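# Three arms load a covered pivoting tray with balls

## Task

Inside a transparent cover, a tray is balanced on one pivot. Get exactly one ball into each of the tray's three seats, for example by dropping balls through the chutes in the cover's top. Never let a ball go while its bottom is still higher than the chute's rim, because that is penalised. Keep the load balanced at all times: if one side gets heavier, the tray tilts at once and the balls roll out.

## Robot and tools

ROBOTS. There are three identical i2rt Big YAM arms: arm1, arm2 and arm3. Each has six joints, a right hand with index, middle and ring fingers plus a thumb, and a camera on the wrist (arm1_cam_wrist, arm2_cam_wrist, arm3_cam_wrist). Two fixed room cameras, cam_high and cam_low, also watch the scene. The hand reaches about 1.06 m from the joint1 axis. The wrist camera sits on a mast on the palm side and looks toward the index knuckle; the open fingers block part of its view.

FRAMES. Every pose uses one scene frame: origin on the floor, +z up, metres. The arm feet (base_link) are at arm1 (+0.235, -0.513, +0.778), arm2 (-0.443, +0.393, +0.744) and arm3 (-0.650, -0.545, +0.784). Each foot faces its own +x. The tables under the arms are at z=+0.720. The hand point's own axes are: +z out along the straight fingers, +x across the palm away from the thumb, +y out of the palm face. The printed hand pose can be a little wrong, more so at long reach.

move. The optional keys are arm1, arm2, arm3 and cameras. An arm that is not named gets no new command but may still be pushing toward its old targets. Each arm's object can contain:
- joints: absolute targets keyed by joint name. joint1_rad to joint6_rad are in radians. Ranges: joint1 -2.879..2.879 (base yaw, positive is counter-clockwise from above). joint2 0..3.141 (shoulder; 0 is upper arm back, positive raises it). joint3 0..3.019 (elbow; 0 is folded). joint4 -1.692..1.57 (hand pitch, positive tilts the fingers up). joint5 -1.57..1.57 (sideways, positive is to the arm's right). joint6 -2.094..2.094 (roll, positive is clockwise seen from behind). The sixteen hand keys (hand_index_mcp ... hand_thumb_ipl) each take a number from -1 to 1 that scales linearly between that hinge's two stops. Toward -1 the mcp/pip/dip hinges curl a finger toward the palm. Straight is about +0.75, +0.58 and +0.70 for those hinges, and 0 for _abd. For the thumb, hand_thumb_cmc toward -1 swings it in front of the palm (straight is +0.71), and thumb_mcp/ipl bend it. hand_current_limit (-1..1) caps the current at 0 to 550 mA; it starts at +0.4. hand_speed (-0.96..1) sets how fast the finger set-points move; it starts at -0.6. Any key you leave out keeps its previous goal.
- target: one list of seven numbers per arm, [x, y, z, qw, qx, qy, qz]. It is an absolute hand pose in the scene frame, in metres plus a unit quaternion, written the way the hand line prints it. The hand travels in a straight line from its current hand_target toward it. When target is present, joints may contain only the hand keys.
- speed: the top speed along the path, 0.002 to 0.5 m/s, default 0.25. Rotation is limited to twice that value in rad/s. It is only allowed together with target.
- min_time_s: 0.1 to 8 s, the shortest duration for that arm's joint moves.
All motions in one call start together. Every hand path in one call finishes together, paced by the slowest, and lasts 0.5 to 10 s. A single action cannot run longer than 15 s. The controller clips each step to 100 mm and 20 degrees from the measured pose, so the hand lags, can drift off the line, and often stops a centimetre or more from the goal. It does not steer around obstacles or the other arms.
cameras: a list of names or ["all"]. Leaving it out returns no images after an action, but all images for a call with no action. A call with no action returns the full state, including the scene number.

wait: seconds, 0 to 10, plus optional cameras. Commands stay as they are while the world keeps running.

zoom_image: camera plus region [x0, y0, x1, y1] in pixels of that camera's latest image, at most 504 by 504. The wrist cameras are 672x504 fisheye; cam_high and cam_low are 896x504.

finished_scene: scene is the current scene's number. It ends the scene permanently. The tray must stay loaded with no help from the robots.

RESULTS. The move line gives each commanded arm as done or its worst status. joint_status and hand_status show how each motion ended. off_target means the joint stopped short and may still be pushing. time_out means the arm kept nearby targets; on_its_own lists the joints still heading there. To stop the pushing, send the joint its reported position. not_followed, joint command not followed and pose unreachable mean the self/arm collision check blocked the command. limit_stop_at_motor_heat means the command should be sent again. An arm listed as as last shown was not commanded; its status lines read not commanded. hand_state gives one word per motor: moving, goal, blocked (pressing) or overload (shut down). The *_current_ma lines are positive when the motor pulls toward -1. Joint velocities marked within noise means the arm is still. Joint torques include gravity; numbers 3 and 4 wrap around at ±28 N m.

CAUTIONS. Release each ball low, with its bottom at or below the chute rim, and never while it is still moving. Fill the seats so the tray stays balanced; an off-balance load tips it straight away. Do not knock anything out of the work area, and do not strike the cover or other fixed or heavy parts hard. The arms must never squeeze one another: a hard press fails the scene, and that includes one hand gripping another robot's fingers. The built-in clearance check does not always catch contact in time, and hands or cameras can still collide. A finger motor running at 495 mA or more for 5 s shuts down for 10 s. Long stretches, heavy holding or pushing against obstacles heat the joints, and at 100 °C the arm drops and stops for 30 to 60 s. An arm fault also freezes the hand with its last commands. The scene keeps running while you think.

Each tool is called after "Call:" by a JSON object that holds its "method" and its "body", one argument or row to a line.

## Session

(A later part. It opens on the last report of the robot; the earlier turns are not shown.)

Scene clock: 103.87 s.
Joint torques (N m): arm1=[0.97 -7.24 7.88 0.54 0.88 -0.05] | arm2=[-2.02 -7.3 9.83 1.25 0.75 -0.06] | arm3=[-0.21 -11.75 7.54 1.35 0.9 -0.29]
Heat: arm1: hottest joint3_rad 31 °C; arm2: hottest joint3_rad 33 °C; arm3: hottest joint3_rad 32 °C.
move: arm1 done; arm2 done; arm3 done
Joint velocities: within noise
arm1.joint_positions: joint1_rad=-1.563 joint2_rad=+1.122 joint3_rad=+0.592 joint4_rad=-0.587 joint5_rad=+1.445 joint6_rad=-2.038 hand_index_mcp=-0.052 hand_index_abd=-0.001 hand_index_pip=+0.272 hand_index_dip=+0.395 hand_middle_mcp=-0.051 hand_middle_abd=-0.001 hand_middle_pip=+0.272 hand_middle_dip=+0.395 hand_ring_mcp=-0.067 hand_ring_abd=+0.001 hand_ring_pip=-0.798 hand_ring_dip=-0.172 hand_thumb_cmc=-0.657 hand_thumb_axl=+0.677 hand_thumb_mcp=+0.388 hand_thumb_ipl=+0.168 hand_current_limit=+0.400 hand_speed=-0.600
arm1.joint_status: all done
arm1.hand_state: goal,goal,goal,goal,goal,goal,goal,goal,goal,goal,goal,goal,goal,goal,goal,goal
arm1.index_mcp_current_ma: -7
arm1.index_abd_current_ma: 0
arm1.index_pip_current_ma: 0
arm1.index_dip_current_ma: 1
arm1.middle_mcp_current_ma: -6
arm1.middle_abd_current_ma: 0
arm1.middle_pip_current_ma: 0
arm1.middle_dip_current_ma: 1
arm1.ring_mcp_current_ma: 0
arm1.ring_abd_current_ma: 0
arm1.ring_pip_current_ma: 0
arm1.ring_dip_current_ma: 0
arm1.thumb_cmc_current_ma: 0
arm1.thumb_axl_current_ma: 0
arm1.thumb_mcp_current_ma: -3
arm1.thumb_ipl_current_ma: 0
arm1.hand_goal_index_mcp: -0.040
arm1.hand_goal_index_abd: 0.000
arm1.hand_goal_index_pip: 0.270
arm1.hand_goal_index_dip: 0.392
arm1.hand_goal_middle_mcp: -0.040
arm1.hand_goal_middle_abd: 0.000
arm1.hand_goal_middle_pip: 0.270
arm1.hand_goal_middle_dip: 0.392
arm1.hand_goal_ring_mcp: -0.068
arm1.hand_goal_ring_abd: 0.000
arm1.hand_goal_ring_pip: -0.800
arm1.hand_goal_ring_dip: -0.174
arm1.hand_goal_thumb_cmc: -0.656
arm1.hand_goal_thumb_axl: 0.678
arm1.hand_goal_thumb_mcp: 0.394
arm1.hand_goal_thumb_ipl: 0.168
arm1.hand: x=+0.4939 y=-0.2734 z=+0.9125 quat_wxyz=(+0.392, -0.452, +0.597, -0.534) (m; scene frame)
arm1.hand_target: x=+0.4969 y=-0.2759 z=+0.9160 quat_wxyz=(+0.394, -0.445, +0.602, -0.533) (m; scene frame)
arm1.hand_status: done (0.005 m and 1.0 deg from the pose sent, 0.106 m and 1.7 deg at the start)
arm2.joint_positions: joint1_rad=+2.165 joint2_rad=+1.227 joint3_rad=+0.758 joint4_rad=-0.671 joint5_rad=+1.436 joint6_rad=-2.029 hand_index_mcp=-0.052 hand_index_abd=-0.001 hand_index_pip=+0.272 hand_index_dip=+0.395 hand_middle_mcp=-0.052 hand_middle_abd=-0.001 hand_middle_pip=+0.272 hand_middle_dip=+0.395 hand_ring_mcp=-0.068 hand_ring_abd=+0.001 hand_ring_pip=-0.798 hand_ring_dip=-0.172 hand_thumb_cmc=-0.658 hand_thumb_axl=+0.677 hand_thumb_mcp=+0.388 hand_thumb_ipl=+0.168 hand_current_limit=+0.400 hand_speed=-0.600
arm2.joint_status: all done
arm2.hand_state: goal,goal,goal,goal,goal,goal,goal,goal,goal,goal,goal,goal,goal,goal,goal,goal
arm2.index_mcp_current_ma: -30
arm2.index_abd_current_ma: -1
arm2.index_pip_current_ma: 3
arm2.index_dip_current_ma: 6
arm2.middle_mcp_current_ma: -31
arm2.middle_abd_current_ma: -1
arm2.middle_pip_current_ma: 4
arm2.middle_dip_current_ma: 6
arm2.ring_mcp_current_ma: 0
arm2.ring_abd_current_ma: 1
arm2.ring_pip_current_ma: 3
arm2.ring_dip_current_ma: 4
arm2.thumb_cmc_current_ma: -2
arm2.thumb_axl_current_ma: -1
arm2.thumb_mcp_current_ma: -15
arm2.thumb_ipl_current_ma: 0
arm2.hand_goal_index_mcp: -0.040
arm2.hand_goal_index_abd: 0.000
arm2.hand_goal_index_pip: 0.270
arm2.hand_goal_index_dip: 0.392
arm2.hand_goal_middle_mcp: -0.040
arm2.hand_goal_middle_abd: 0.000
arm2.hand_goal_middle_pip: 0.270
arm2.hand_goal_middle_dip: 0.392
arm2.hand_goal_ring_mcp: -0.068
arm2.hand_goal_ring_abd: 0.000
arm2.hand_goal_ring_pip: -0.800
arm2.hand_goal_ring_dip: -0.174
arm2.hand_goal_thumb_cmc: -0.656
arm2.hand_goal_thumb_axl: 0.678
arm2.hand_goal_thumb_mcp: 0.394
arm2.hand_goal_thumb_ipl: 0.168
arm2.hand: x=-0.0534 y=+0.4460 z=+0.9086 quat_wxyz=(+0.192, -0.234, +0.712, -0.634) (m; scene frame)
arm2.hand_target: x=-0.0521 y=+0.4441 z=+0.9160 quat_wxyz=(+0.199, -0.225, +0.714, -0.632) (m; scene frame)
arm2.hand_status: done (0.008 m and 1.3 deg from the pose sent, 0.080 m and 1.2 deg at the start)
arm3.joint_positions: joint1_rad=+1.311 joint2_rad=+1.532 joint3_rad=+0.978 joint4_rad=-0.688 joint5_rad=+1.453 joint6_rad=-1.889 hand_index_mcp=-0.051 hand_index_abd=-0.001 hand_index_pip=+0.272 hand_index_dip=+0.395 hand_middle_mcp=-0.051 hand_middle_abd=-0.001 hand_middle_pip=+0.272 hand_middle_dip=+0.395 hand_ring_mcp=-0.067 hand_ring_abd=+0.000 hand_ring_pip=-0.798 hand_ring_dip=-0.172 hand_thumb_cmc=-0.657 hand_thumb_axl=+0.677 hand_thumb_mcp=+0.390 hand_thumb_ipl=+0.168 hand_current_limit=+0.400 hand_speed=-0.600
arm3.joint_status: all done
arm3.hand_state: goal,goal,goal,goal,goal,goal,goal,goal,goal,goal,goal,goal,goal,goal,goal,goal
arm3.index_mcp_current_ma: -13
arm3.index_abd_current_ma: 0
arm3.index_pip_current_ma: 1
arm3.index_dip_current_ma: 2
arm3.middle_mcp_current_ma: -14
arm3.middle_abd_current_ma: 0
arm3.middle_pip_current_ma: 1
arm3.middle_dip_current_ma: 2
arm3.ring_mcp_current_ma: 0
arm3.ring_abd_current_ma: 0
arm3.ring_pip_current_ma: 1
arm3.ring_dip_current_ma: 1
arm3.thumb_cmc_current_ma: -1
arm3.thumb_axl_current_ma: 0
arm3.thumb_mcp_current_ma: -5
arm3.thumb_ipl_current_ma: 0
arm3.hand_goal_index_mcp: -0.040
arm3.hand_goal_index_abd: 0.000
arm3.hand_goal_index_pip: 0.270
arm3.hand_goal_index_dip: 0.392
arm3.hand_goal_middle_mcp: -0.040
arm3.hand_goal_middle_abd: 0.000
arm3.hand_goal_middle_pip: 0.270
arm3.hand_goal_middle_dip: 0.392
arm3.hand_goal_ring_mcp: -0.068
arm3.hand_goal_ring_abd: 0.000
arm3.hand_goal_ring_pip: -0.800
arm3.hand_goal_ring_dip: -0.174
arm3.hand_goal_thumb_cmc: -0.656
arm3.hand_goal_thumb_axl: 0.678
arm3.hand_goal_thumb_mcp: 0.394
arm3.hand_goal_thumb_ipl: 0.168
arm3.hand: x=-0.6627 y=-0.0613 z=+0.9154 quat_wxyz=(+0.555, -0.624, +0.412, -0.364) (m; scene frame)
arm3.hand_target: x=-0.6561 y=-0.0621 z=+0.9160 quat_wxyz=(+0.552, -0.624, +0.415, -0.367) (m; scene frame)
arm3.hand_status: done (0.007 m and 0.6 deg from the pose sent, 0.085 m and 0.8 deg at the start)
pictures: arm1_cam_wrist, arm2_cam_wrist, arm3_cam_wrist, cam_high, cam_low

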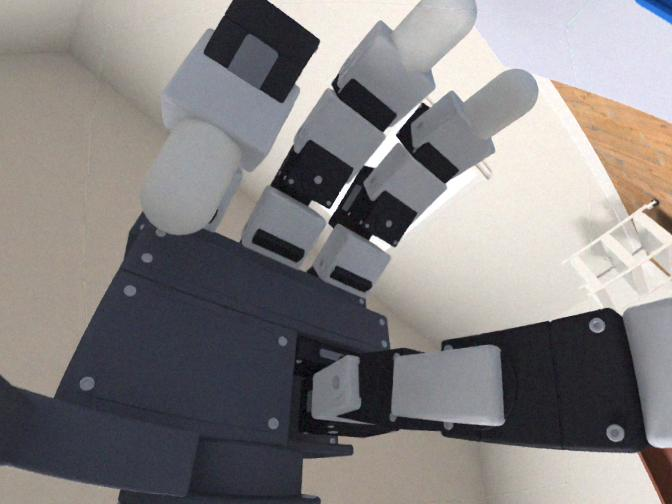

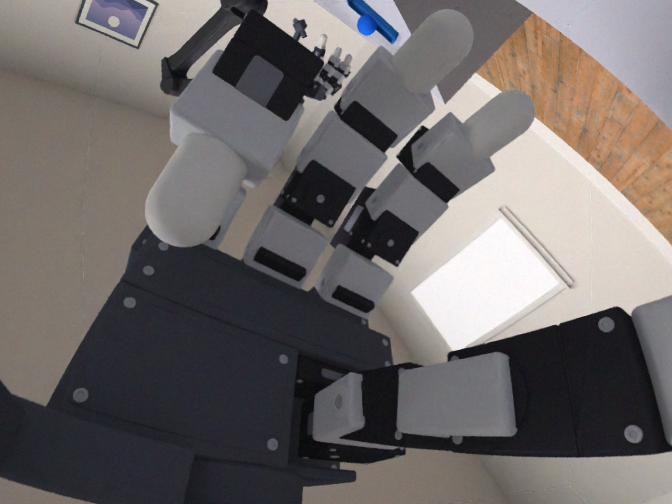

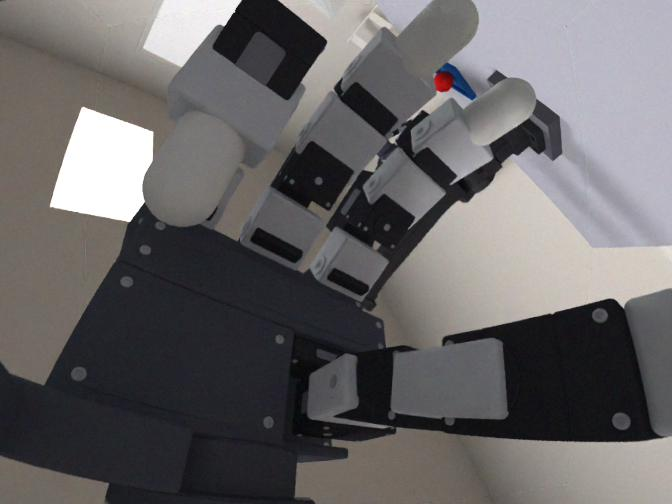

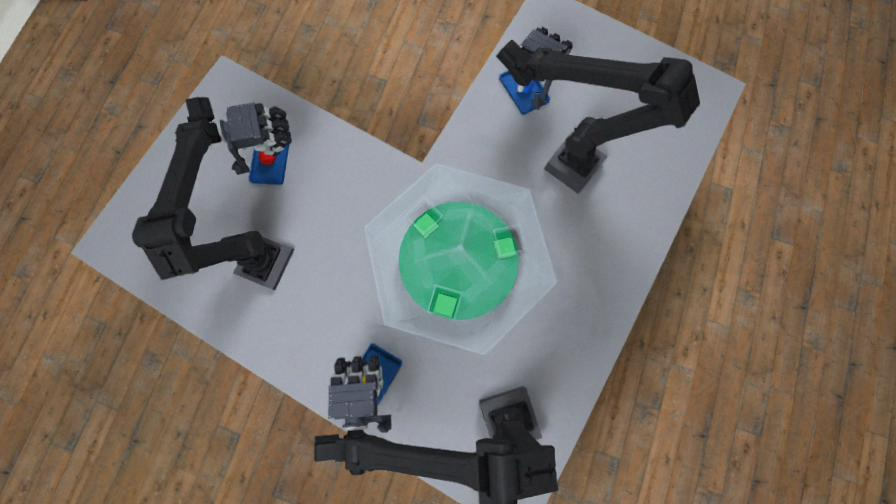

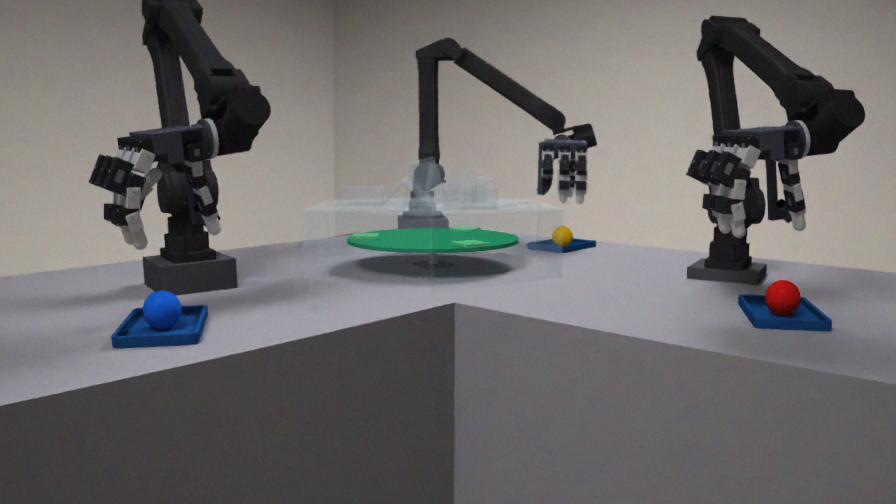

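Call:
{"method": "move", "body": {
  "arm1": {"target":[0.502,-0.291,0.865,0.3941,-0.4455,0.602,-0.5326],"speed":0.12},
  "arm2": {"target":[-0.110,0.463,0.868,0.1993,-0.2252,0.7142,-0.6319],"speed":0.12},
  "arm3": {"target":[-0.657,-0.084,0.862,0.552,-0.6238,0.4144,-0.3667],"speed":0.12},
  "cameras": ["all"]
}}

Call:
{"method": "zoom_image", "body": {
  "camera": "cam_high",
  "region": [190, 80, 310, 200]
}}

Call:
{"method": "zoom_image", "body": {
  "camera": "cam_high",
  "region": [480, 20, 600, 140]
}}

Call:
{"method": "zoom_image", "body": {
  "camera": "cam_high",
  "region": [310, 330, 430, 450]
}}

Call:
{"method": "zoom_image", "body": {
  "camera": "cam_low",
  "region": [640, 120, 880, 360]
}}

Call:
{"method": "zoom_image", "body": {
  "camera": "cam_low",
  "region": [60, 120, 300, 360]
}}

Call:
{"method": "zoom_image", "body": {
  "camera": "cam_low",
  "region": [480, 110, 640, 270]
}}

Scene clock: 173.13 s.
Joint torques (N m): arm1=[1.08 -5.07 7.17 0.53 0.86 -0.05] | arm2=[-1.03 -4.95 11.04 -1.09 0.63 0.14] | arm3=[0.91 -8.76 7.42 0.59 1.09 -0.01]
Heat: arm1: hottest joint3_rad 31 °C; arm2: hottest joint3_rad 36 °C; arm3: hottest joint3_rad 32 °C.
move: arm1 done; arm2 off_target; arm3 done
Joint velocities: within noise
arm1.joint_positions: joint1_rad=-1.597 joint2_rad=+1.180 joint3_rad=+0.483 joint4_rad=-0.349 joint5_rad=+1.436 joint6_rad=-2.086 hand_index_mcp=-0.052 hand_index_abd=-0.001 hand_index_pip=+0.272 hand_index_dip=+0.395 hand_middle_mcp=-0.051 hand_middle_abd=-0.001 hand_middle_pip=+0.272 hand_middle_dip=+0.395 hand_ring_mcp=-0.067 hand_ring_abd=+0.001 hand_ring_pip=-0.798 hand_ring_dip=-0.172 hand_thumb_cmc=-0.657 hand_thumb_axl=+0.677 hand_thumb_mcp=+0.388 hand_thumb_ipl=+0.168 hand_current_limit=+0.400 hand_speed=-0.600
arm1.joint_status: not commanded
arm1.hand_state: goal,goal,goal,goal,goal,goal,goal,goal,goal,goal,goal,goal,goal,goal,goal,goal
arm1.index_mcp_current_ma: -7
arm1.index_abd_current_ma: 0
arm1.index_pip_current_ma: 0
arm1.index_dip_current_ma: 1
arm1.middle_mcp_current_ma: -6
arm1.middle_abd_current_ma: 0
arm1.middle_pip_current_ma: 0
arm1.middle_dip_current_ma: 1
arm1.ring_mcp_current_ma: 0
arm1.ring_abd_current_ma: 0
arm1.ring_pip_current_ma: 0
arm1.ring_dip_current_ma: 0
arm1.thumb_cmc_current_ma: 0
arm1.thumb_axl_current_ma: 0
arm1.thumb_mcp_current_ma: -3
arm1.thumb_ipl_current_ma: 0
arm1.hand_goal_index_mcp: -0.040
arm1.hand_goal_index_abd: 0.000
arm1.hand_goal_index_pip: 0.270
arm1.hand_goal_index_dip: 0.392
arm1.hand_goal_middle_mcp: -0.040
arm1.hand_goal_middle_abd: 0.000
arm1.hand_goal_middle_pip: 0.270
arm1.hand_goal_middle_dip: 0.392
arm1.hand_goal_ring_mcp: -0.068
arm1.hand_goal_ring_abd: 0.000
arm1.hand_goal_ring_pip: -0.800
arm1.hand_goal_ring_dip: -0.174
arm1.hand_goal_thumb_cmc: -0.656
arm1.hand_goal_thumb_axl: 0.678
arm1.hand_goal_thumb_mcp: 0.394
arm1.hand_goal_thumb_ipl: 0.168
arm1.hand: x=+0.4982 y=-0.2884 z=+0.8677 quat_wxyz=(+0.391, -0.440, +0.608, -0.533) (m; scene frame)
arm1.hand_target: x=+0.5012 y=-0.2907 z=+0.8651 quat_wxyz=(+0.386, -0.438, +0.609, -0.536) (m; scene frame)
arm1.hand_status: done (0.005 m and 1.0 deg from the pose sent, 0.051 m and 1.0 deg at the start; a joint's target at an end of its range on 55 of 71 steps)
arm2.joint_positions: joint1_rad=+2.309 joint2_rad=+1.399 joint3_rad=+0.731 joint4_rad=-1.568 joint5_rad=+1.417 joint6_rad=-0.931 hand_index_mcp=-0.051 hand_index_abd=-0.001 hand_index_pip=+0.272 hand_index_dip=+0.395 hand_middle_mcp=-0.052 hand_middle_abd=-0.001 hand_middle_pip=+0.272 hand_middle_dip=+0.395 hand_ring_mcp=-0.068 hand_ring_abd=+0.001 hand_ring_pip=-0.798 hand_ring_dip=-0.172 hand_thumb_cmc=-0.657 hand_thumb_axl=+0.677 hand_thumb_mcp=+0.389 hand_thumb_ipl=+0.168 hand_current_limit=+0.400 hand_speed=-0.600
arm2.joint_status: not commanded
arm2.hand_state: goal,goal,goal,goal,goal,goal,goal,goal,goal,goal,goal,goal,goal,goal,goal,goal
arm2.index_mcp_current_ma: -27
arm2.index_abd_current_ma: -1
arm2.index_pip_current_ma: 3
arm2.index_dip_current_ma: 6
arm2.middle_mcp_current_ma: -28
arm2.middle_abd_current_ma: -1
arm2.middle_pip_current_ma: 4
arm2.middle_dip_current_ma: 6
arm2.ring_mcp_current_ma: 0
arm2.ring_abd_current_ma: 1
arm2.ring_pip_current_ma: 3
arm2.ring_dip_current_ma: 4
arm2.thumb_cmc_current_ma: -1
arm2.thumb_axl_current_ma: -1
arm2.thumb_mcp_current_ma: -14
arm2.thumb_ipl_current_ma: 0
arm2.hand_goal_index_mcp: -0.040
arm2.hand_goal_index_abd: 0.000
arm2.hand_goal_index_pip: 0.270
arm2.hand_goal_index_dip: 0.392
arm2.hand_goal_middle_mcp: -0.040
arm2.hand_goal_middle_abd: 0.000
arm2.hand_goal_middle_pip: 0.270
arm2.hand_goal_middle_dip: 0.392
arm2.hand_goal_ring_mcp: -0.068
arm2.hand_goal_ring_abd: 0.000
arm2.hand_goal_ring_pip: -0.800
arm2.hand_goal_ring_dip: -0.174
arm2.hand_goal_thumb_cmc: -0.656
arm2.hand_goal_thumb_axl: 0.678
arm2.hand_goal_thumb_mcp: 0.394
arm2.hand_goal_thumb_ipl: 0.168
arm2.hand: x=-0.1218 y=+0.4501 z=+0.8595 quat_wxyz=(+0.188, -0.233, +0.711, -0.636) (m; scene frame)
arm2.hand_target: x=-0.1104 y=+0.4628 z=+0.8682 quat_wxyz=(+0.200, -0.226, +0.715, -0.631) (m; scene frame)
arm2.hand_status: off_target (0.019 m and 1.7 deg from the pose sent, 0.072 m and 1.3 deg at the start)
arm3.joint_positions: joint1_rad=+1.311 joint2_rad=+1.569 joint3_rad=+0.879 joint4_rad=-0.649 joint5_rad=+1.453 joint6_rad=-1.783 hand_index_mcp=-0.051 hand_index_abd=-0.001 hand_index_pip=+0.272 hand_index_dip=+0.395 hand_middle_mcp=-0.051 hand_middle_abd=-0.001 hand_middle_pip=+0.272 hand_middle_dip=+0.395 hand_ring_mcp=-0.067 hand_ring_abd=+0.000 hand_ring_pip=-0.798 hand_ring_dip=-0.172 hand_thumb_cmc=-0.657 hand_thumb_axl=+0.677 hand_thumb_mcp=+0.390 hand_thumb_ipl=+0.168 hand_current_limit=+0.400 hand_speed=-0.600
arm3.joint_status: not commanded
arm3.hand_state: goal,goal,goal,goal,goal,goal,goal,goal,goal,goal,goal,goal,goal,goal,goal,goal
arm3.index_mcp_current_ma: -13
arm3.index_abd_current_ma: 0
arm3.index_pip_current_ma: 1
arm3.index_dip_current_ma: 2
arm3.middle_mcp_current_ma: -14
arm3.middle_abd_current_ma: 0
arm3.middle_pip_current_ma: 1
arm3.middle_dip_current_ma: 2
arm3.ring_mcp_current_ma: 0
arm3.ring_abd_current_ma: 0
arm3.ring_pip_current_ma: 1
arm3.ring_dip_current_ma: 1
arm3.thumb_cmc_current_ma: -1
arm3.thumb_axl_current_ma: 0
arm3.thumb_mcp_current_ma: -5
arm3.thumb_ipl_current_ma: 0
arm3.hand_goal_index_mcp: -0.040
arm3.hand_goal_index_abd: 0.000
arm3.hand_goal_index_pip: 0.270
arm3.hand_goal_index_dip: 0.392
arm3.hand_goal_middle_mcp: -0.040
arm3.hand_goal_middle_abd: 0.000
arm3.hand_goal_middle_pip: 0.270
arm3.hand_goal_middle_dip: 0.392
arm3.hand_goal_ring_mcp: -0.068
arm3.hand_goal_ring_abd: 0.000
arm3.hand_goal_ring_pip: -0.800
arm3.hand_goal_ring_dip: -0.174
arm3.hand_goal_thumb_cmc: -0.656
arm3.hand_goal_thumb_axl: 0.678
arm3.hand_goal_thumb_mcp: 0.394
arm3.hand_goal_thumb_ipl: 0.168
arm3.hand: x=-0.6540 y=-0.0845 z=+0.8689 quat_wxyz=(+0.554, -0.621, +0.418, -0.364) (m; scene frame)
arm3.hand_target: x=-0.6569 y=-0.0841 z=+0.8621 quat_wxyz=(+0.552, -0.624, +0.414, -0.366) (m; scene frame)
arm3.hand_status: done (0.008 m and 0.7 deg from the pose sent, 0.058 m and 0.6 deg at the start)
pictures: arm1_cam_wrist, arm2_cam_wrist, arm3_cam_wrist, cam_high, cam_low

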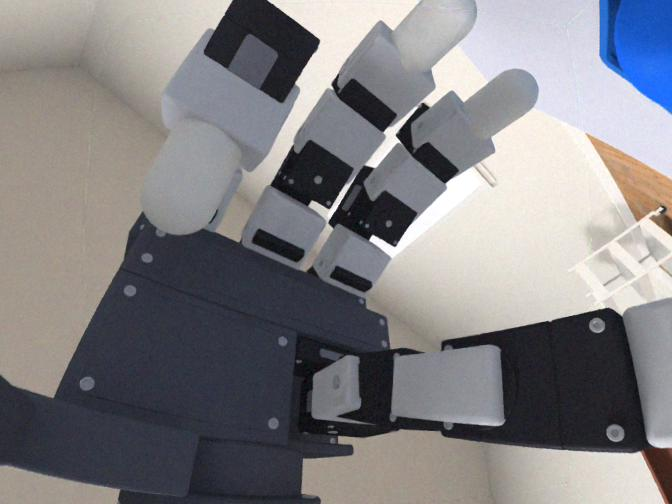

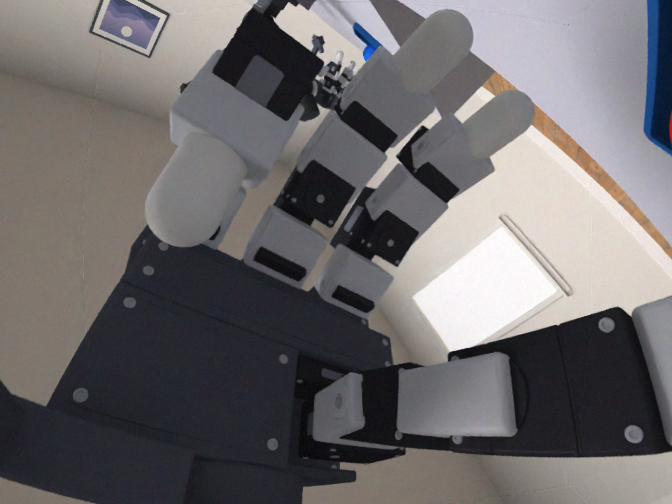

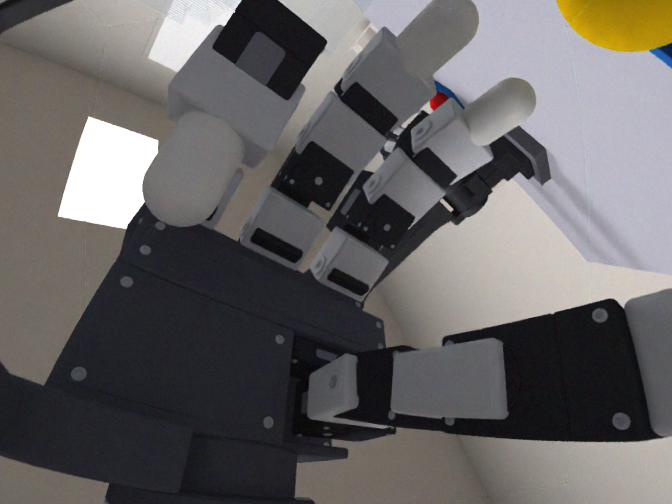

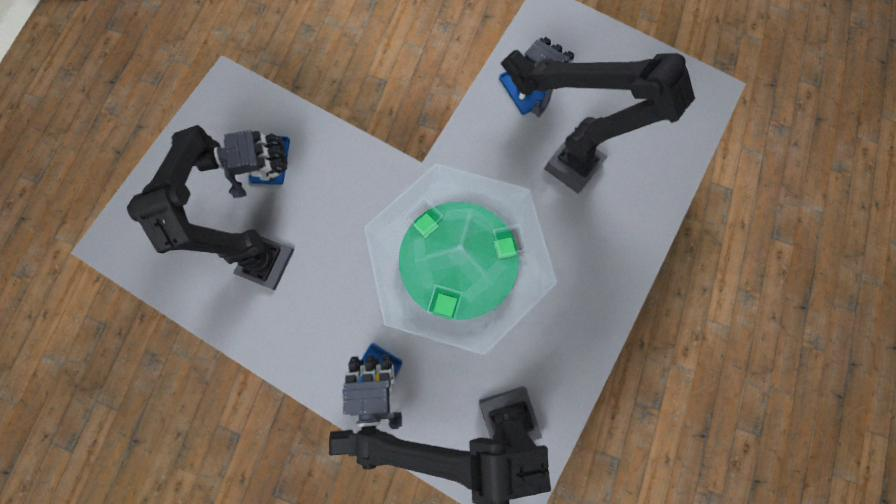

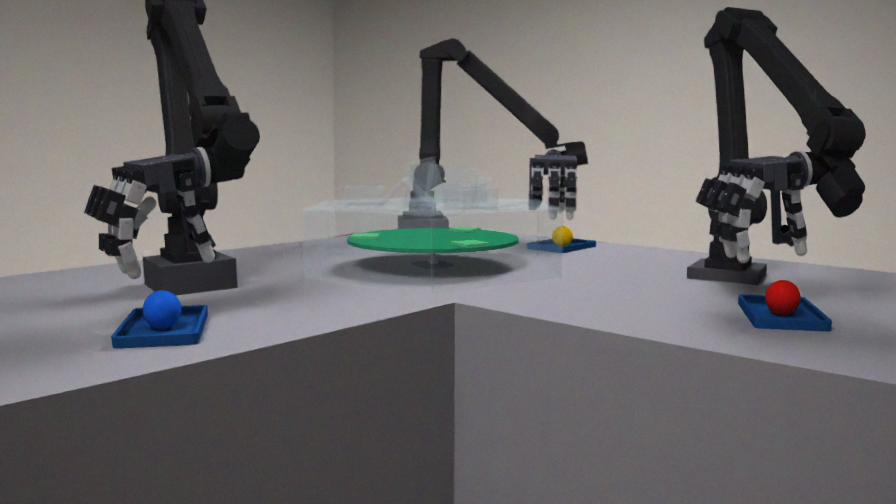

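Scaled by 4.200 from the camera's 896x504 image, which has a finer 1280x720 frame.

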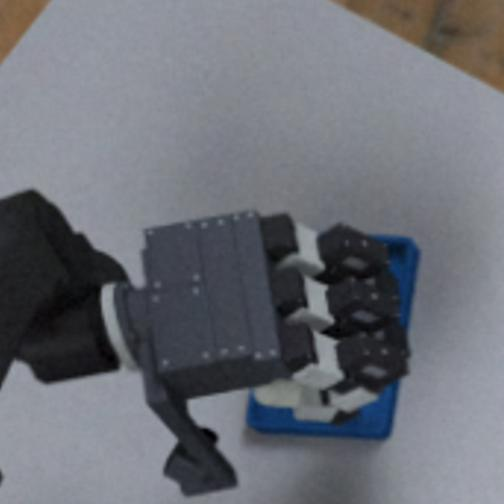

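Scaled by 4.200 from the camera's 896x504 image, which has a finer 1280x720 frame.

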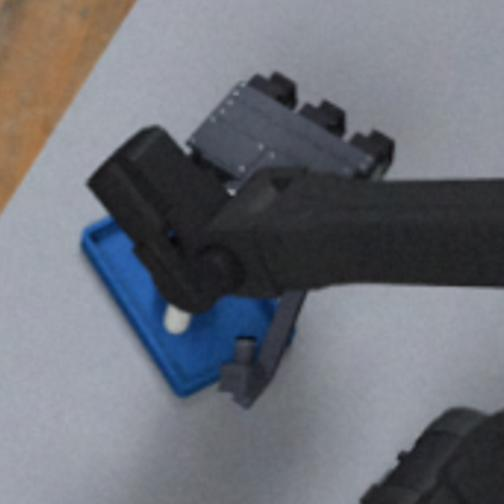

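Scaled by 4.200 from the camera's 896x504 image, which has a finer 1280x720 frame.

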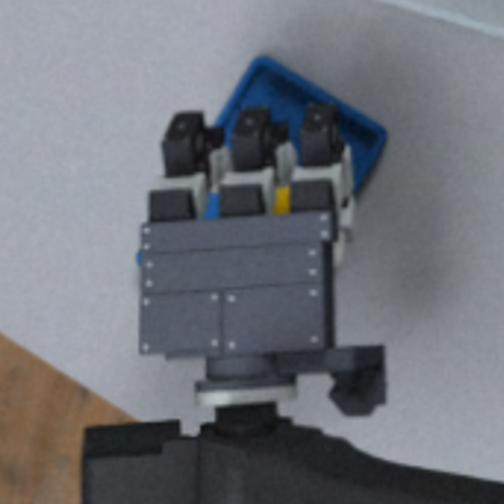

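Scaled by 2.100 from the camera's 896x504 image, which has a finer 1280x720 frame.

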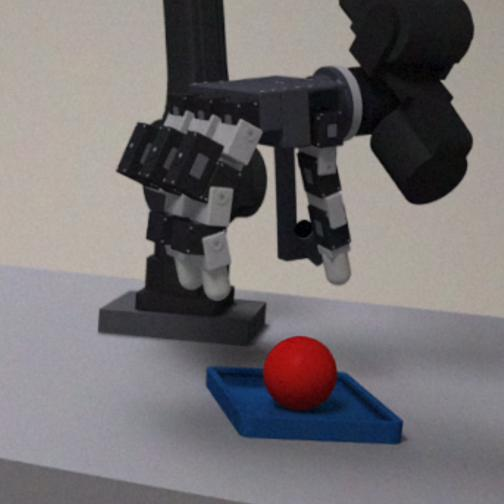

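Scaled by 2.100 from the camera's 896x504 image, which has a finer 1280x720 frame.

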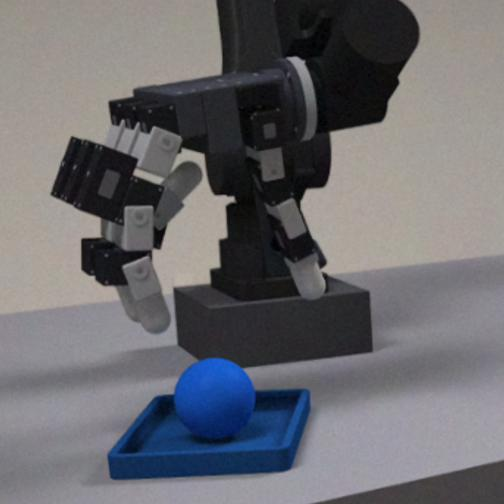

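Scaled by 3.150 from the camera's 896x504 image, which has a finer 1280x720 frame.

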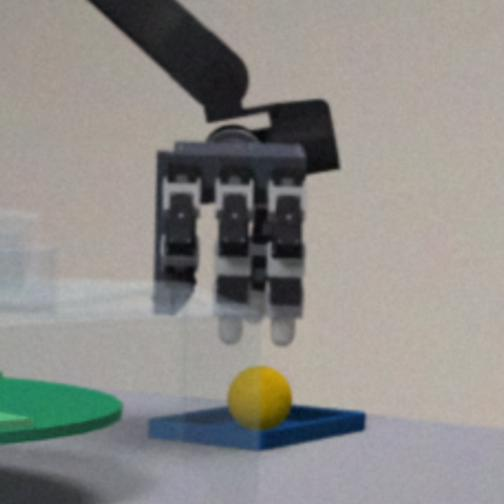

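Call:
{"method": "zoom_image", "body": {
  "camera": "arm2_cam_wrist",
  "region": [220, 0, 480, 195]
}}

Call:
{"method": "zoom_image", "body": {
  "camera": "arm3_cam_wrist",
  "region": [420, 0, 672, 189]
}}

Call:
{"method": "zoom_image", "body": {
  "camera": "arm1_cam_wrist",
  "region": [420, 0, 672, 189]
}}

Scaled by 1.938 from the camera's 672x504 image, which has a finer 960x720 frame.

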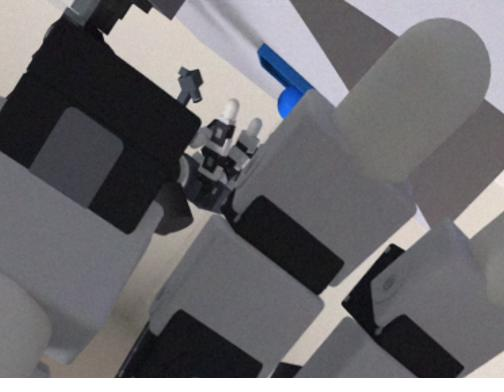

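Scaled by 2.000 from the camera's 672x504 image, which has a finer 960x720 frame.

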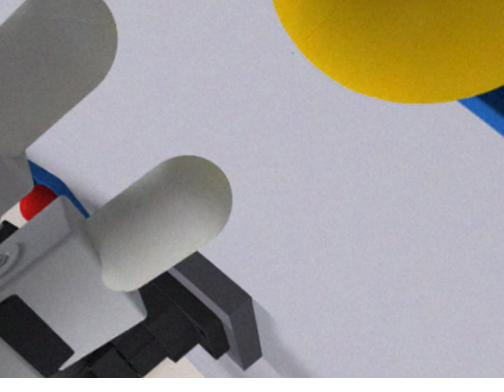

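Scaled by 2.000 from the camera's 672x504 image, which has a finer 960x720 frame.

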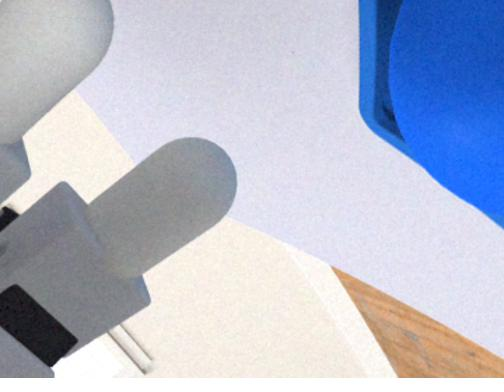

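Call:
{"method": "move", "body": {
  "arm1": {"joints":{"joint1_rad":-1.649,"joint2_rad":1.33,"joint3_rad":0.574,"joint4_rad":-0.602,"joint5_rad":1.4467,"joint6_rad":-1.7467},"min_time_s":2.5},
  "arm2": {"joints":{"joint1_rad":2.315,"joint2_rad":1.26,"joint3_rad":0.648,"joint4_rad":-0.743,"joint5_rad":1.4467,"joint6_rad":-1.7467},"min_time_s":2.5},
  "arm3": {"joints":{"joint1_rad":1.262,"joint2_rad":1.61,"joint3_rad":0.881,"joint4_rad":-0.634,"joint5_rad":1.4467,"joint6_rad":-1.7467},"min_time_s":2.5},
  "cameras": ["all"]
}}

Call:
{"method": "zoom_image", "body": {
  "camera": "cam_low",
  "region": [640, 120, 880, 360]
}}

Call:
{"method": "zoom_image", "body": {
  "camera": "cam_low",
  "region": [60, 120, 300, 360]
}}

Call:
{"method": "zoom_image", "body": {
  "camera": "cam_low",
  "region": [480, 110, 640, 270]
}}

Scene clock: 282.90 s.
Joint torques (N m): arm1=[1.03 -6.07 9.57 -0.5 1.14 0.12] | arm2=[-1.14 -6.83 8.59 0.81 1.01 -0.05] | arm3=[-0.38 -9.11 7.09 1.24 0.83 0]
Heat: arm1: hottest joint3_rad 30 °C; arm2: hottest joint3_rad 35 °C; arm3: hottest joint3_rad 30 °C.
move: arm1 done; arm2 done; arm3 done
Joint velocities: within noise
arm1.joint_positions: joint1_rad=-1.636 joint2_rad=+1.319 joint3_rad=+0.535 joint4_rad=-0.595 joint5_rad=+1.444 joint6_rad=-1.754 hand_index_mcp=-0.052 hand_index_abd=-0.001 hand_index_pip=+0.272 hand_index_dip=+0.395 hand_middle_mcp=-0.051 hand_middle_abd=-0.001 hand_middle_pip=+0.272 hand_middle_dip=+0.395 hand_ring_mcp=-0.067 hand_ring_abd=+0.001 hand_ring_pip=-0.798 hand_ring_dip=-0.172 hand_thumb_cmc=-0.657 hand_thumb_axl=+0.677 hand_thumb_mcp=+0.388 hand_thumb_ipl=+0.168 hand_current_limit=+0.400 hand_speed=-0.600
arm1.joint_status: all done
arm1.hand_state: goal,goal,goal,goal,goal,goal,goal,goal,goal,goal,goal,goal,goal,goal,goal,goal
arm1.index_mcp_current_ma: -7
arm1.index_abd_current_ma: 0
arm1.index_pip_current_ma: 0
arm1.index_dip_current_ma: 1
arm1.middle_mcp_current_ma: -6
arm1.middle_abd_current_ma: 0
arm1.middle_pip_current_ma: 0
arm1.middle_dip_current_ma: 1
arm1.ring_mcp_current_ma: 0
arm1.ring_abd_current_ma: 0
arm1.ring_pip_current_ma: 0
arm1.ring_dip_current_ma: 0
arm1.thumb_cmc_current_ma: 0
arm1.thumb_axl_current_ma: 0
arm1.thumb_mcp_current_ma: -3
arm1.thumb_ipl_current_ma: 0
arm1.hand_goal_index_mcp: -0.040
arm1.hand_goal_index_abd: 0.000
arm1.hand_goal_index_pip: 0.270
arm1.hand_goal_index_dip: 0.392
arm1.hand_goal_middle_mcp: -0.040
arm1.hand_goal_middle_abd: 0.000
arm1.hand_goal_middle_pip: 0.270
arm1.hand_goal_middle_dip: 0.392
arm1.hand_goal_ring_mcp: -0.068
arm1.hand_goal_ring_abd: 0.000
arm1.hand_goal_ring_pip: -0.800
arm1.hand_goal_ring_dip: -0.174
arm1.hand_goal_thumb_cmc: -0.656
arm1.hand_goal_thumb_axl: 0.678
arm1.hand_goal_thumb_mcp: 0.394
arm1.hand_goal_thumb_ipl: 0.168
arm1.hand: x=+0.5070 y=-0.2990 z=+0.8410 quat_wxyz=(+0.366, -0.417, +0.627, -0.547) (m; scene frame)
arm1.hand_target: x=+0.5167 y=-0.2880 z=+0.8504 quat_wxyz=(+0.372, -0.404, +0.634, -0.545) (m; scene frame)
arm1.hand_status: not commanded
arm2.joint_positions: joint1_rad=+2.309 joint2_rad=+1.278 joint3_rad=+0.647 joint4_rad=-0.754 joint5_rad=+1.443 joint6_rad=-1.737 hand_index_mcp=-0.051 hand_index_abd=-0.001 hand_index_pip=+0.272 hand_index_dip=+0.395 hand_middle_mcp=-0.052 hand_middle_abd=-0.001 hand_middle_pip=+0.272 hand_middle_dip=+0.395 hand_ring_mcp=-0.068 hand_ring_abd=+0.001 hand_ring_pip=-0.798 hand_ring_dip=-0.172 hand_thumb_cmc=-0.657 hand_thumb_axl=+0.677 hand_thumb_mcp=+0.389 hand_thumb_ipl=+0.168 hand_current_limit=+0.400 hand_speed=-0.600
arm2.joint_status: all done
arm2.hand_state: goal,goal,goal,goal,goal,goal,goal,goal,goal,goal,goal,goal,goal,goal,goal,goal
arm2.index_mcp_current_ma: -27
arm2.index_abd_current_ma: -1
arm2.index_pip_current_ma: 3
arm2.index_dip_current_ma: 6
arm2.middle_mcp_current_ma: -28
arm2.middle_abd_current_ma: -1
arm2.middle_pip_current_ma: 4
arm2.middle_dip_current_ma: 6
arm2.ring_mcp_current_ma: 0
arm2.ring_abd_current_ma: 1
arm2.ring_pip_current_ma: 3
arm2.ring_dip_current_ma: 4
arm2.thumb_cmc_current_ma: -1
arm2.thumb_axl_current_ma: -1
arm2.thumb_mcp_current_ma: -14
arm2.thumb_ipl_current_ma: 0
arm2.hand_goal_index_mcp: -0.040
arm2.hand_goal_index_abd: 0.000
arm2.hand_goal_index_pip: 0.270
arm2.hand_goal_index_dip: 0.392
arm2.hand_goal_middle_mcp: -0.040
arm2.hand_goal_middle_abd: 0.000
arm2.hand_goal_middle_pip: 0.270
arm2.hand_goal_middle_dip: 0.392
arm2.hand_goal_ring_mcp: -0.068
arm2.hand_goal_ring_abd: 0.000
arm2.hand_goal_ring_pip: -0.800
arm2.hand_goal_ring_dip: -0.174
arm2.hand_goal_thumb_cmc: -0.656
arm2.hand_goal_thumb_axl: 0.678
arm2.hand_goal_thumb_mcp: 0.394
arm2.hand_goal_thumb_ipl: 0.168
arm2.hand: x=-0.0887 y=+0.4808 z=+0.8540 quat_wxyz=(+0.241, -0.257, +0.705, -0.616) (m; scene frame)
arm2.hand_target: x=-0.0877 y=+0.4835 z=+0.8606 quat_wxyz=(+0.250, -0.253, +0.705, -0.614) (m; scene frame)
arm2.hand_status: not commanded
arm3.joint_positions: joint1_rad=+1.275 joint2_rad=+1.589 joint3_rad=+0.879 joint4_rad=-0.644 joint5_rad=+1.452 joint6_rad=-1.762 hand_index_mcp=-0.051 hand_index_abd=-0.001 hand_index_pip=+0.272 hand_index_dip=+0.395 hand_middle_mcp=-0.051 hand_middle_abd=-0.001 hand_middle_pip=+0.272 hand_middle_dip=+0.395 hand_ring_mcp=-0.067 hand_ring_abd=+0.000 hand_ring_pip=-0.798 hand_ring_dip=-0.172 hand_thumb_cmc=-0.657 hand_thumb_axl=+0.677 hand_thumb_mcp=+0.390 hand_thumb_ipl=+0.168 hand_current_limit=+0.400 hand_speed=-0.600
arm3.joint_status: all done
arm3.hand_state: goal,goal,goal,goal,goal,goal,goal,goal,goal,goal,goal,goal,goal,goal,goal,goal
arm3.index_mcp_current_ma: -13
arm3.index_abd_current_ma: 0
arm3.index_pip_current_ma: 1
arm3.index_dip_current_ma: 2
arm3.middle_mcp_current_ma: -14
arm3.middle_abd_current_ma: 0
arm3.middle_pip_current_ma: 1
arm3.middle_dip_current_ma: 2
arm3.ring_mcp_current_ma: 0
arm3.ring_abd_current_ma: 0
arm3.ring_pip_current_ma: 1
arm3.ring_dip_current_ma: 1
arm3.thumb_cmc_current_ma: -1
arm3.thumb_axl_current_ma: 0
arm3.thumb_mcp_current_ma: -5
arm3.thumb_ipl_current_ma: 0
arm3.hand_goal_index_mcp: -0.040
arm3.hand_goal_index_abd: 0.000
arm3.hand_goal_index_pip: 0.270
arm3.hand_goal_index_dip: 0.392
arm3.hand_goal_middle_mcp: -0.040
arm3.hand_goal_middle_abd: 0.000
arm3.hand_goal_middle_pip: 0.270
arm3.hand_goal_middle_dip: 0.392
arm3.hand_goal_ring_mcp: -0.068
arm3.hand_goal_ring_abd: 0.000
arm3.hand_goal_ring_pip: -0.800
arm3.hand_goal_ring_dip: -0.174
arm3.hand_goal_thumb_cmc: -0.656
arm3.hand_goal_thumb_axl: 0.678
arm3.hand_goal_thumb_mcp: 0.394
arm3.hand_goal_thumb_ipl: 0.168
arm3.hand: x=-0.6382 y=-0.0831 z=+0.8612 quat_wxyz=(+0.548, -0.612, +0.432, -0.372) (m; scene frame)
arm3.hand_target: x=-0.6336 y=-0.0807 z=+0.8532 quat_wxyz=(+0.544, -0.610, +0.439, -0.373) (m; scene frame)
arm3.hand_status: not commanded
pictures: arm1_cam_wrist, arm2_cam_wrist, arm3_cam_wrist, cam_high, cam_low

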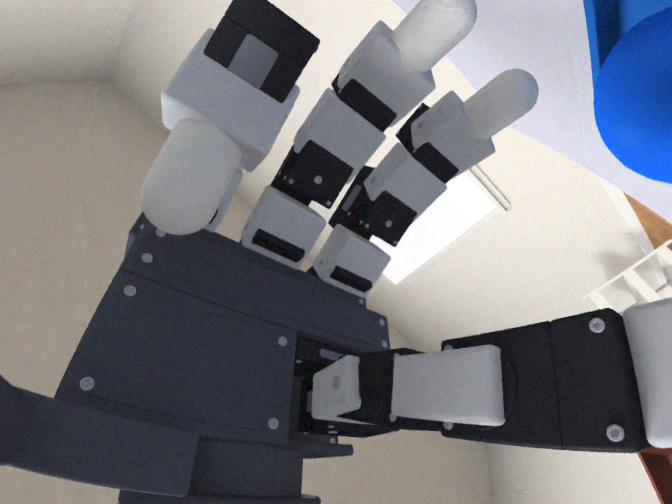

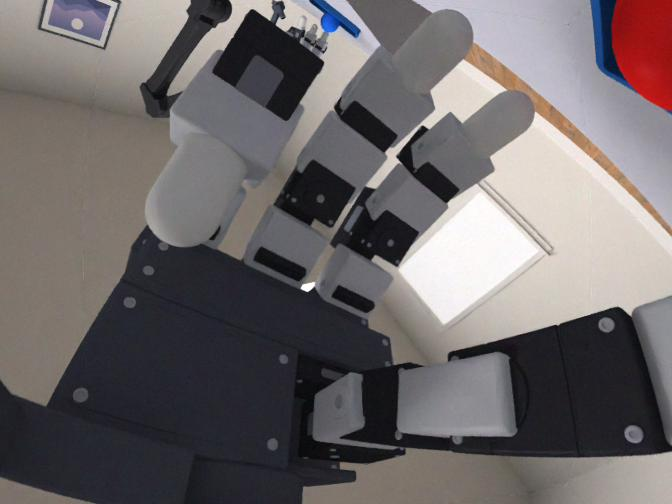

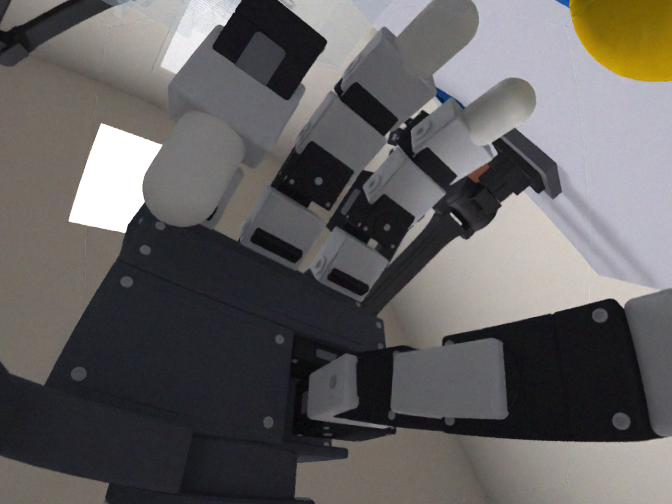

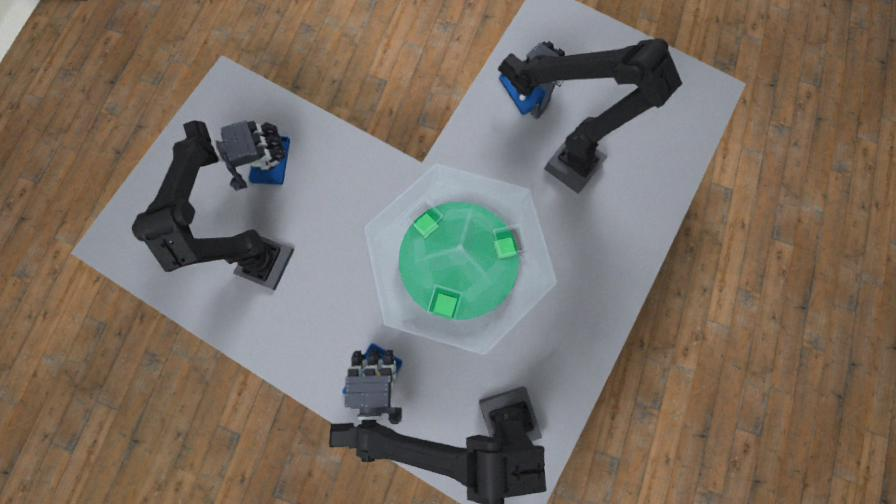

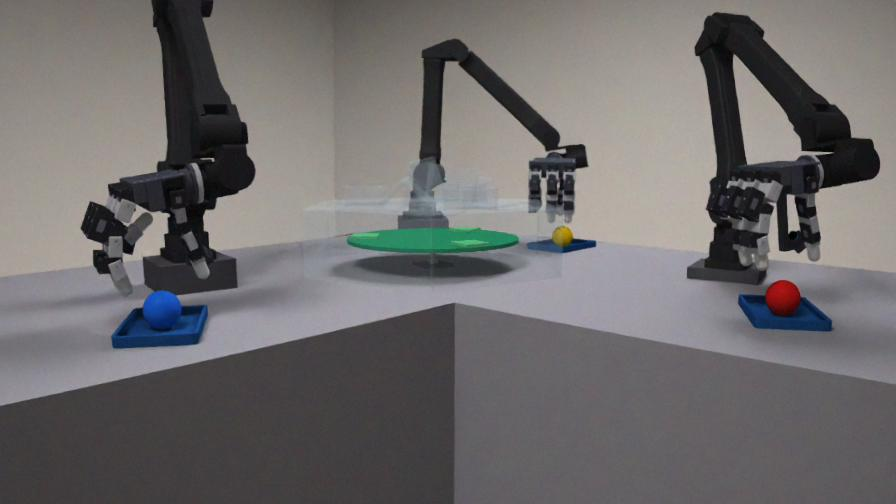

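Scaled by 2.100 from the camera's 896x504 image, which has a finer 1280x720 frame.

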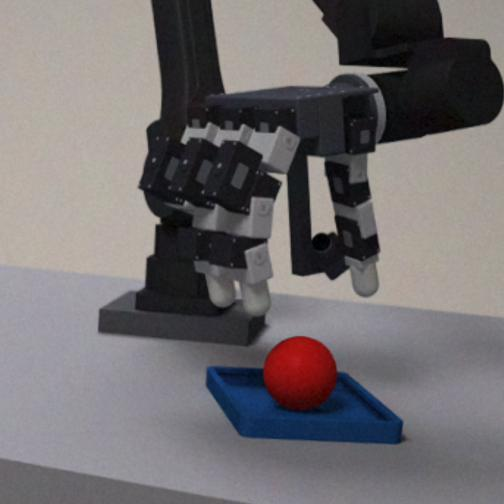

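Scaled by 2.100 from the camera's 896x504 image, which has a finer 1280x720 frame.

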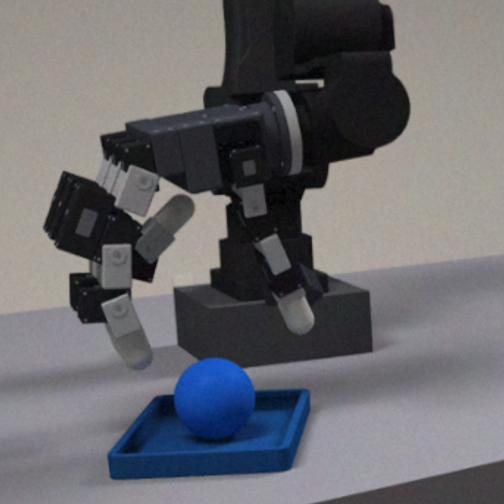

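Scaled by 3.150 from the camera's 896x504 image, which has a finer 1280x720 frame.

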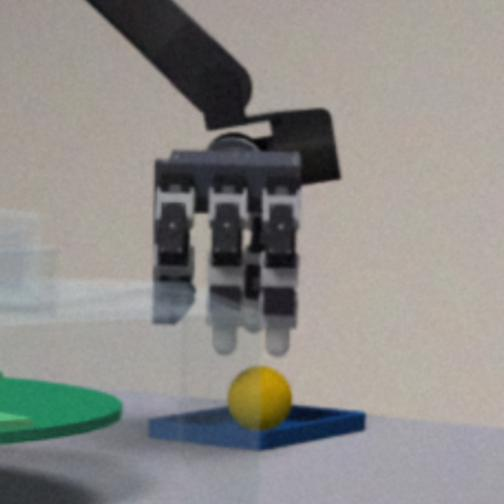

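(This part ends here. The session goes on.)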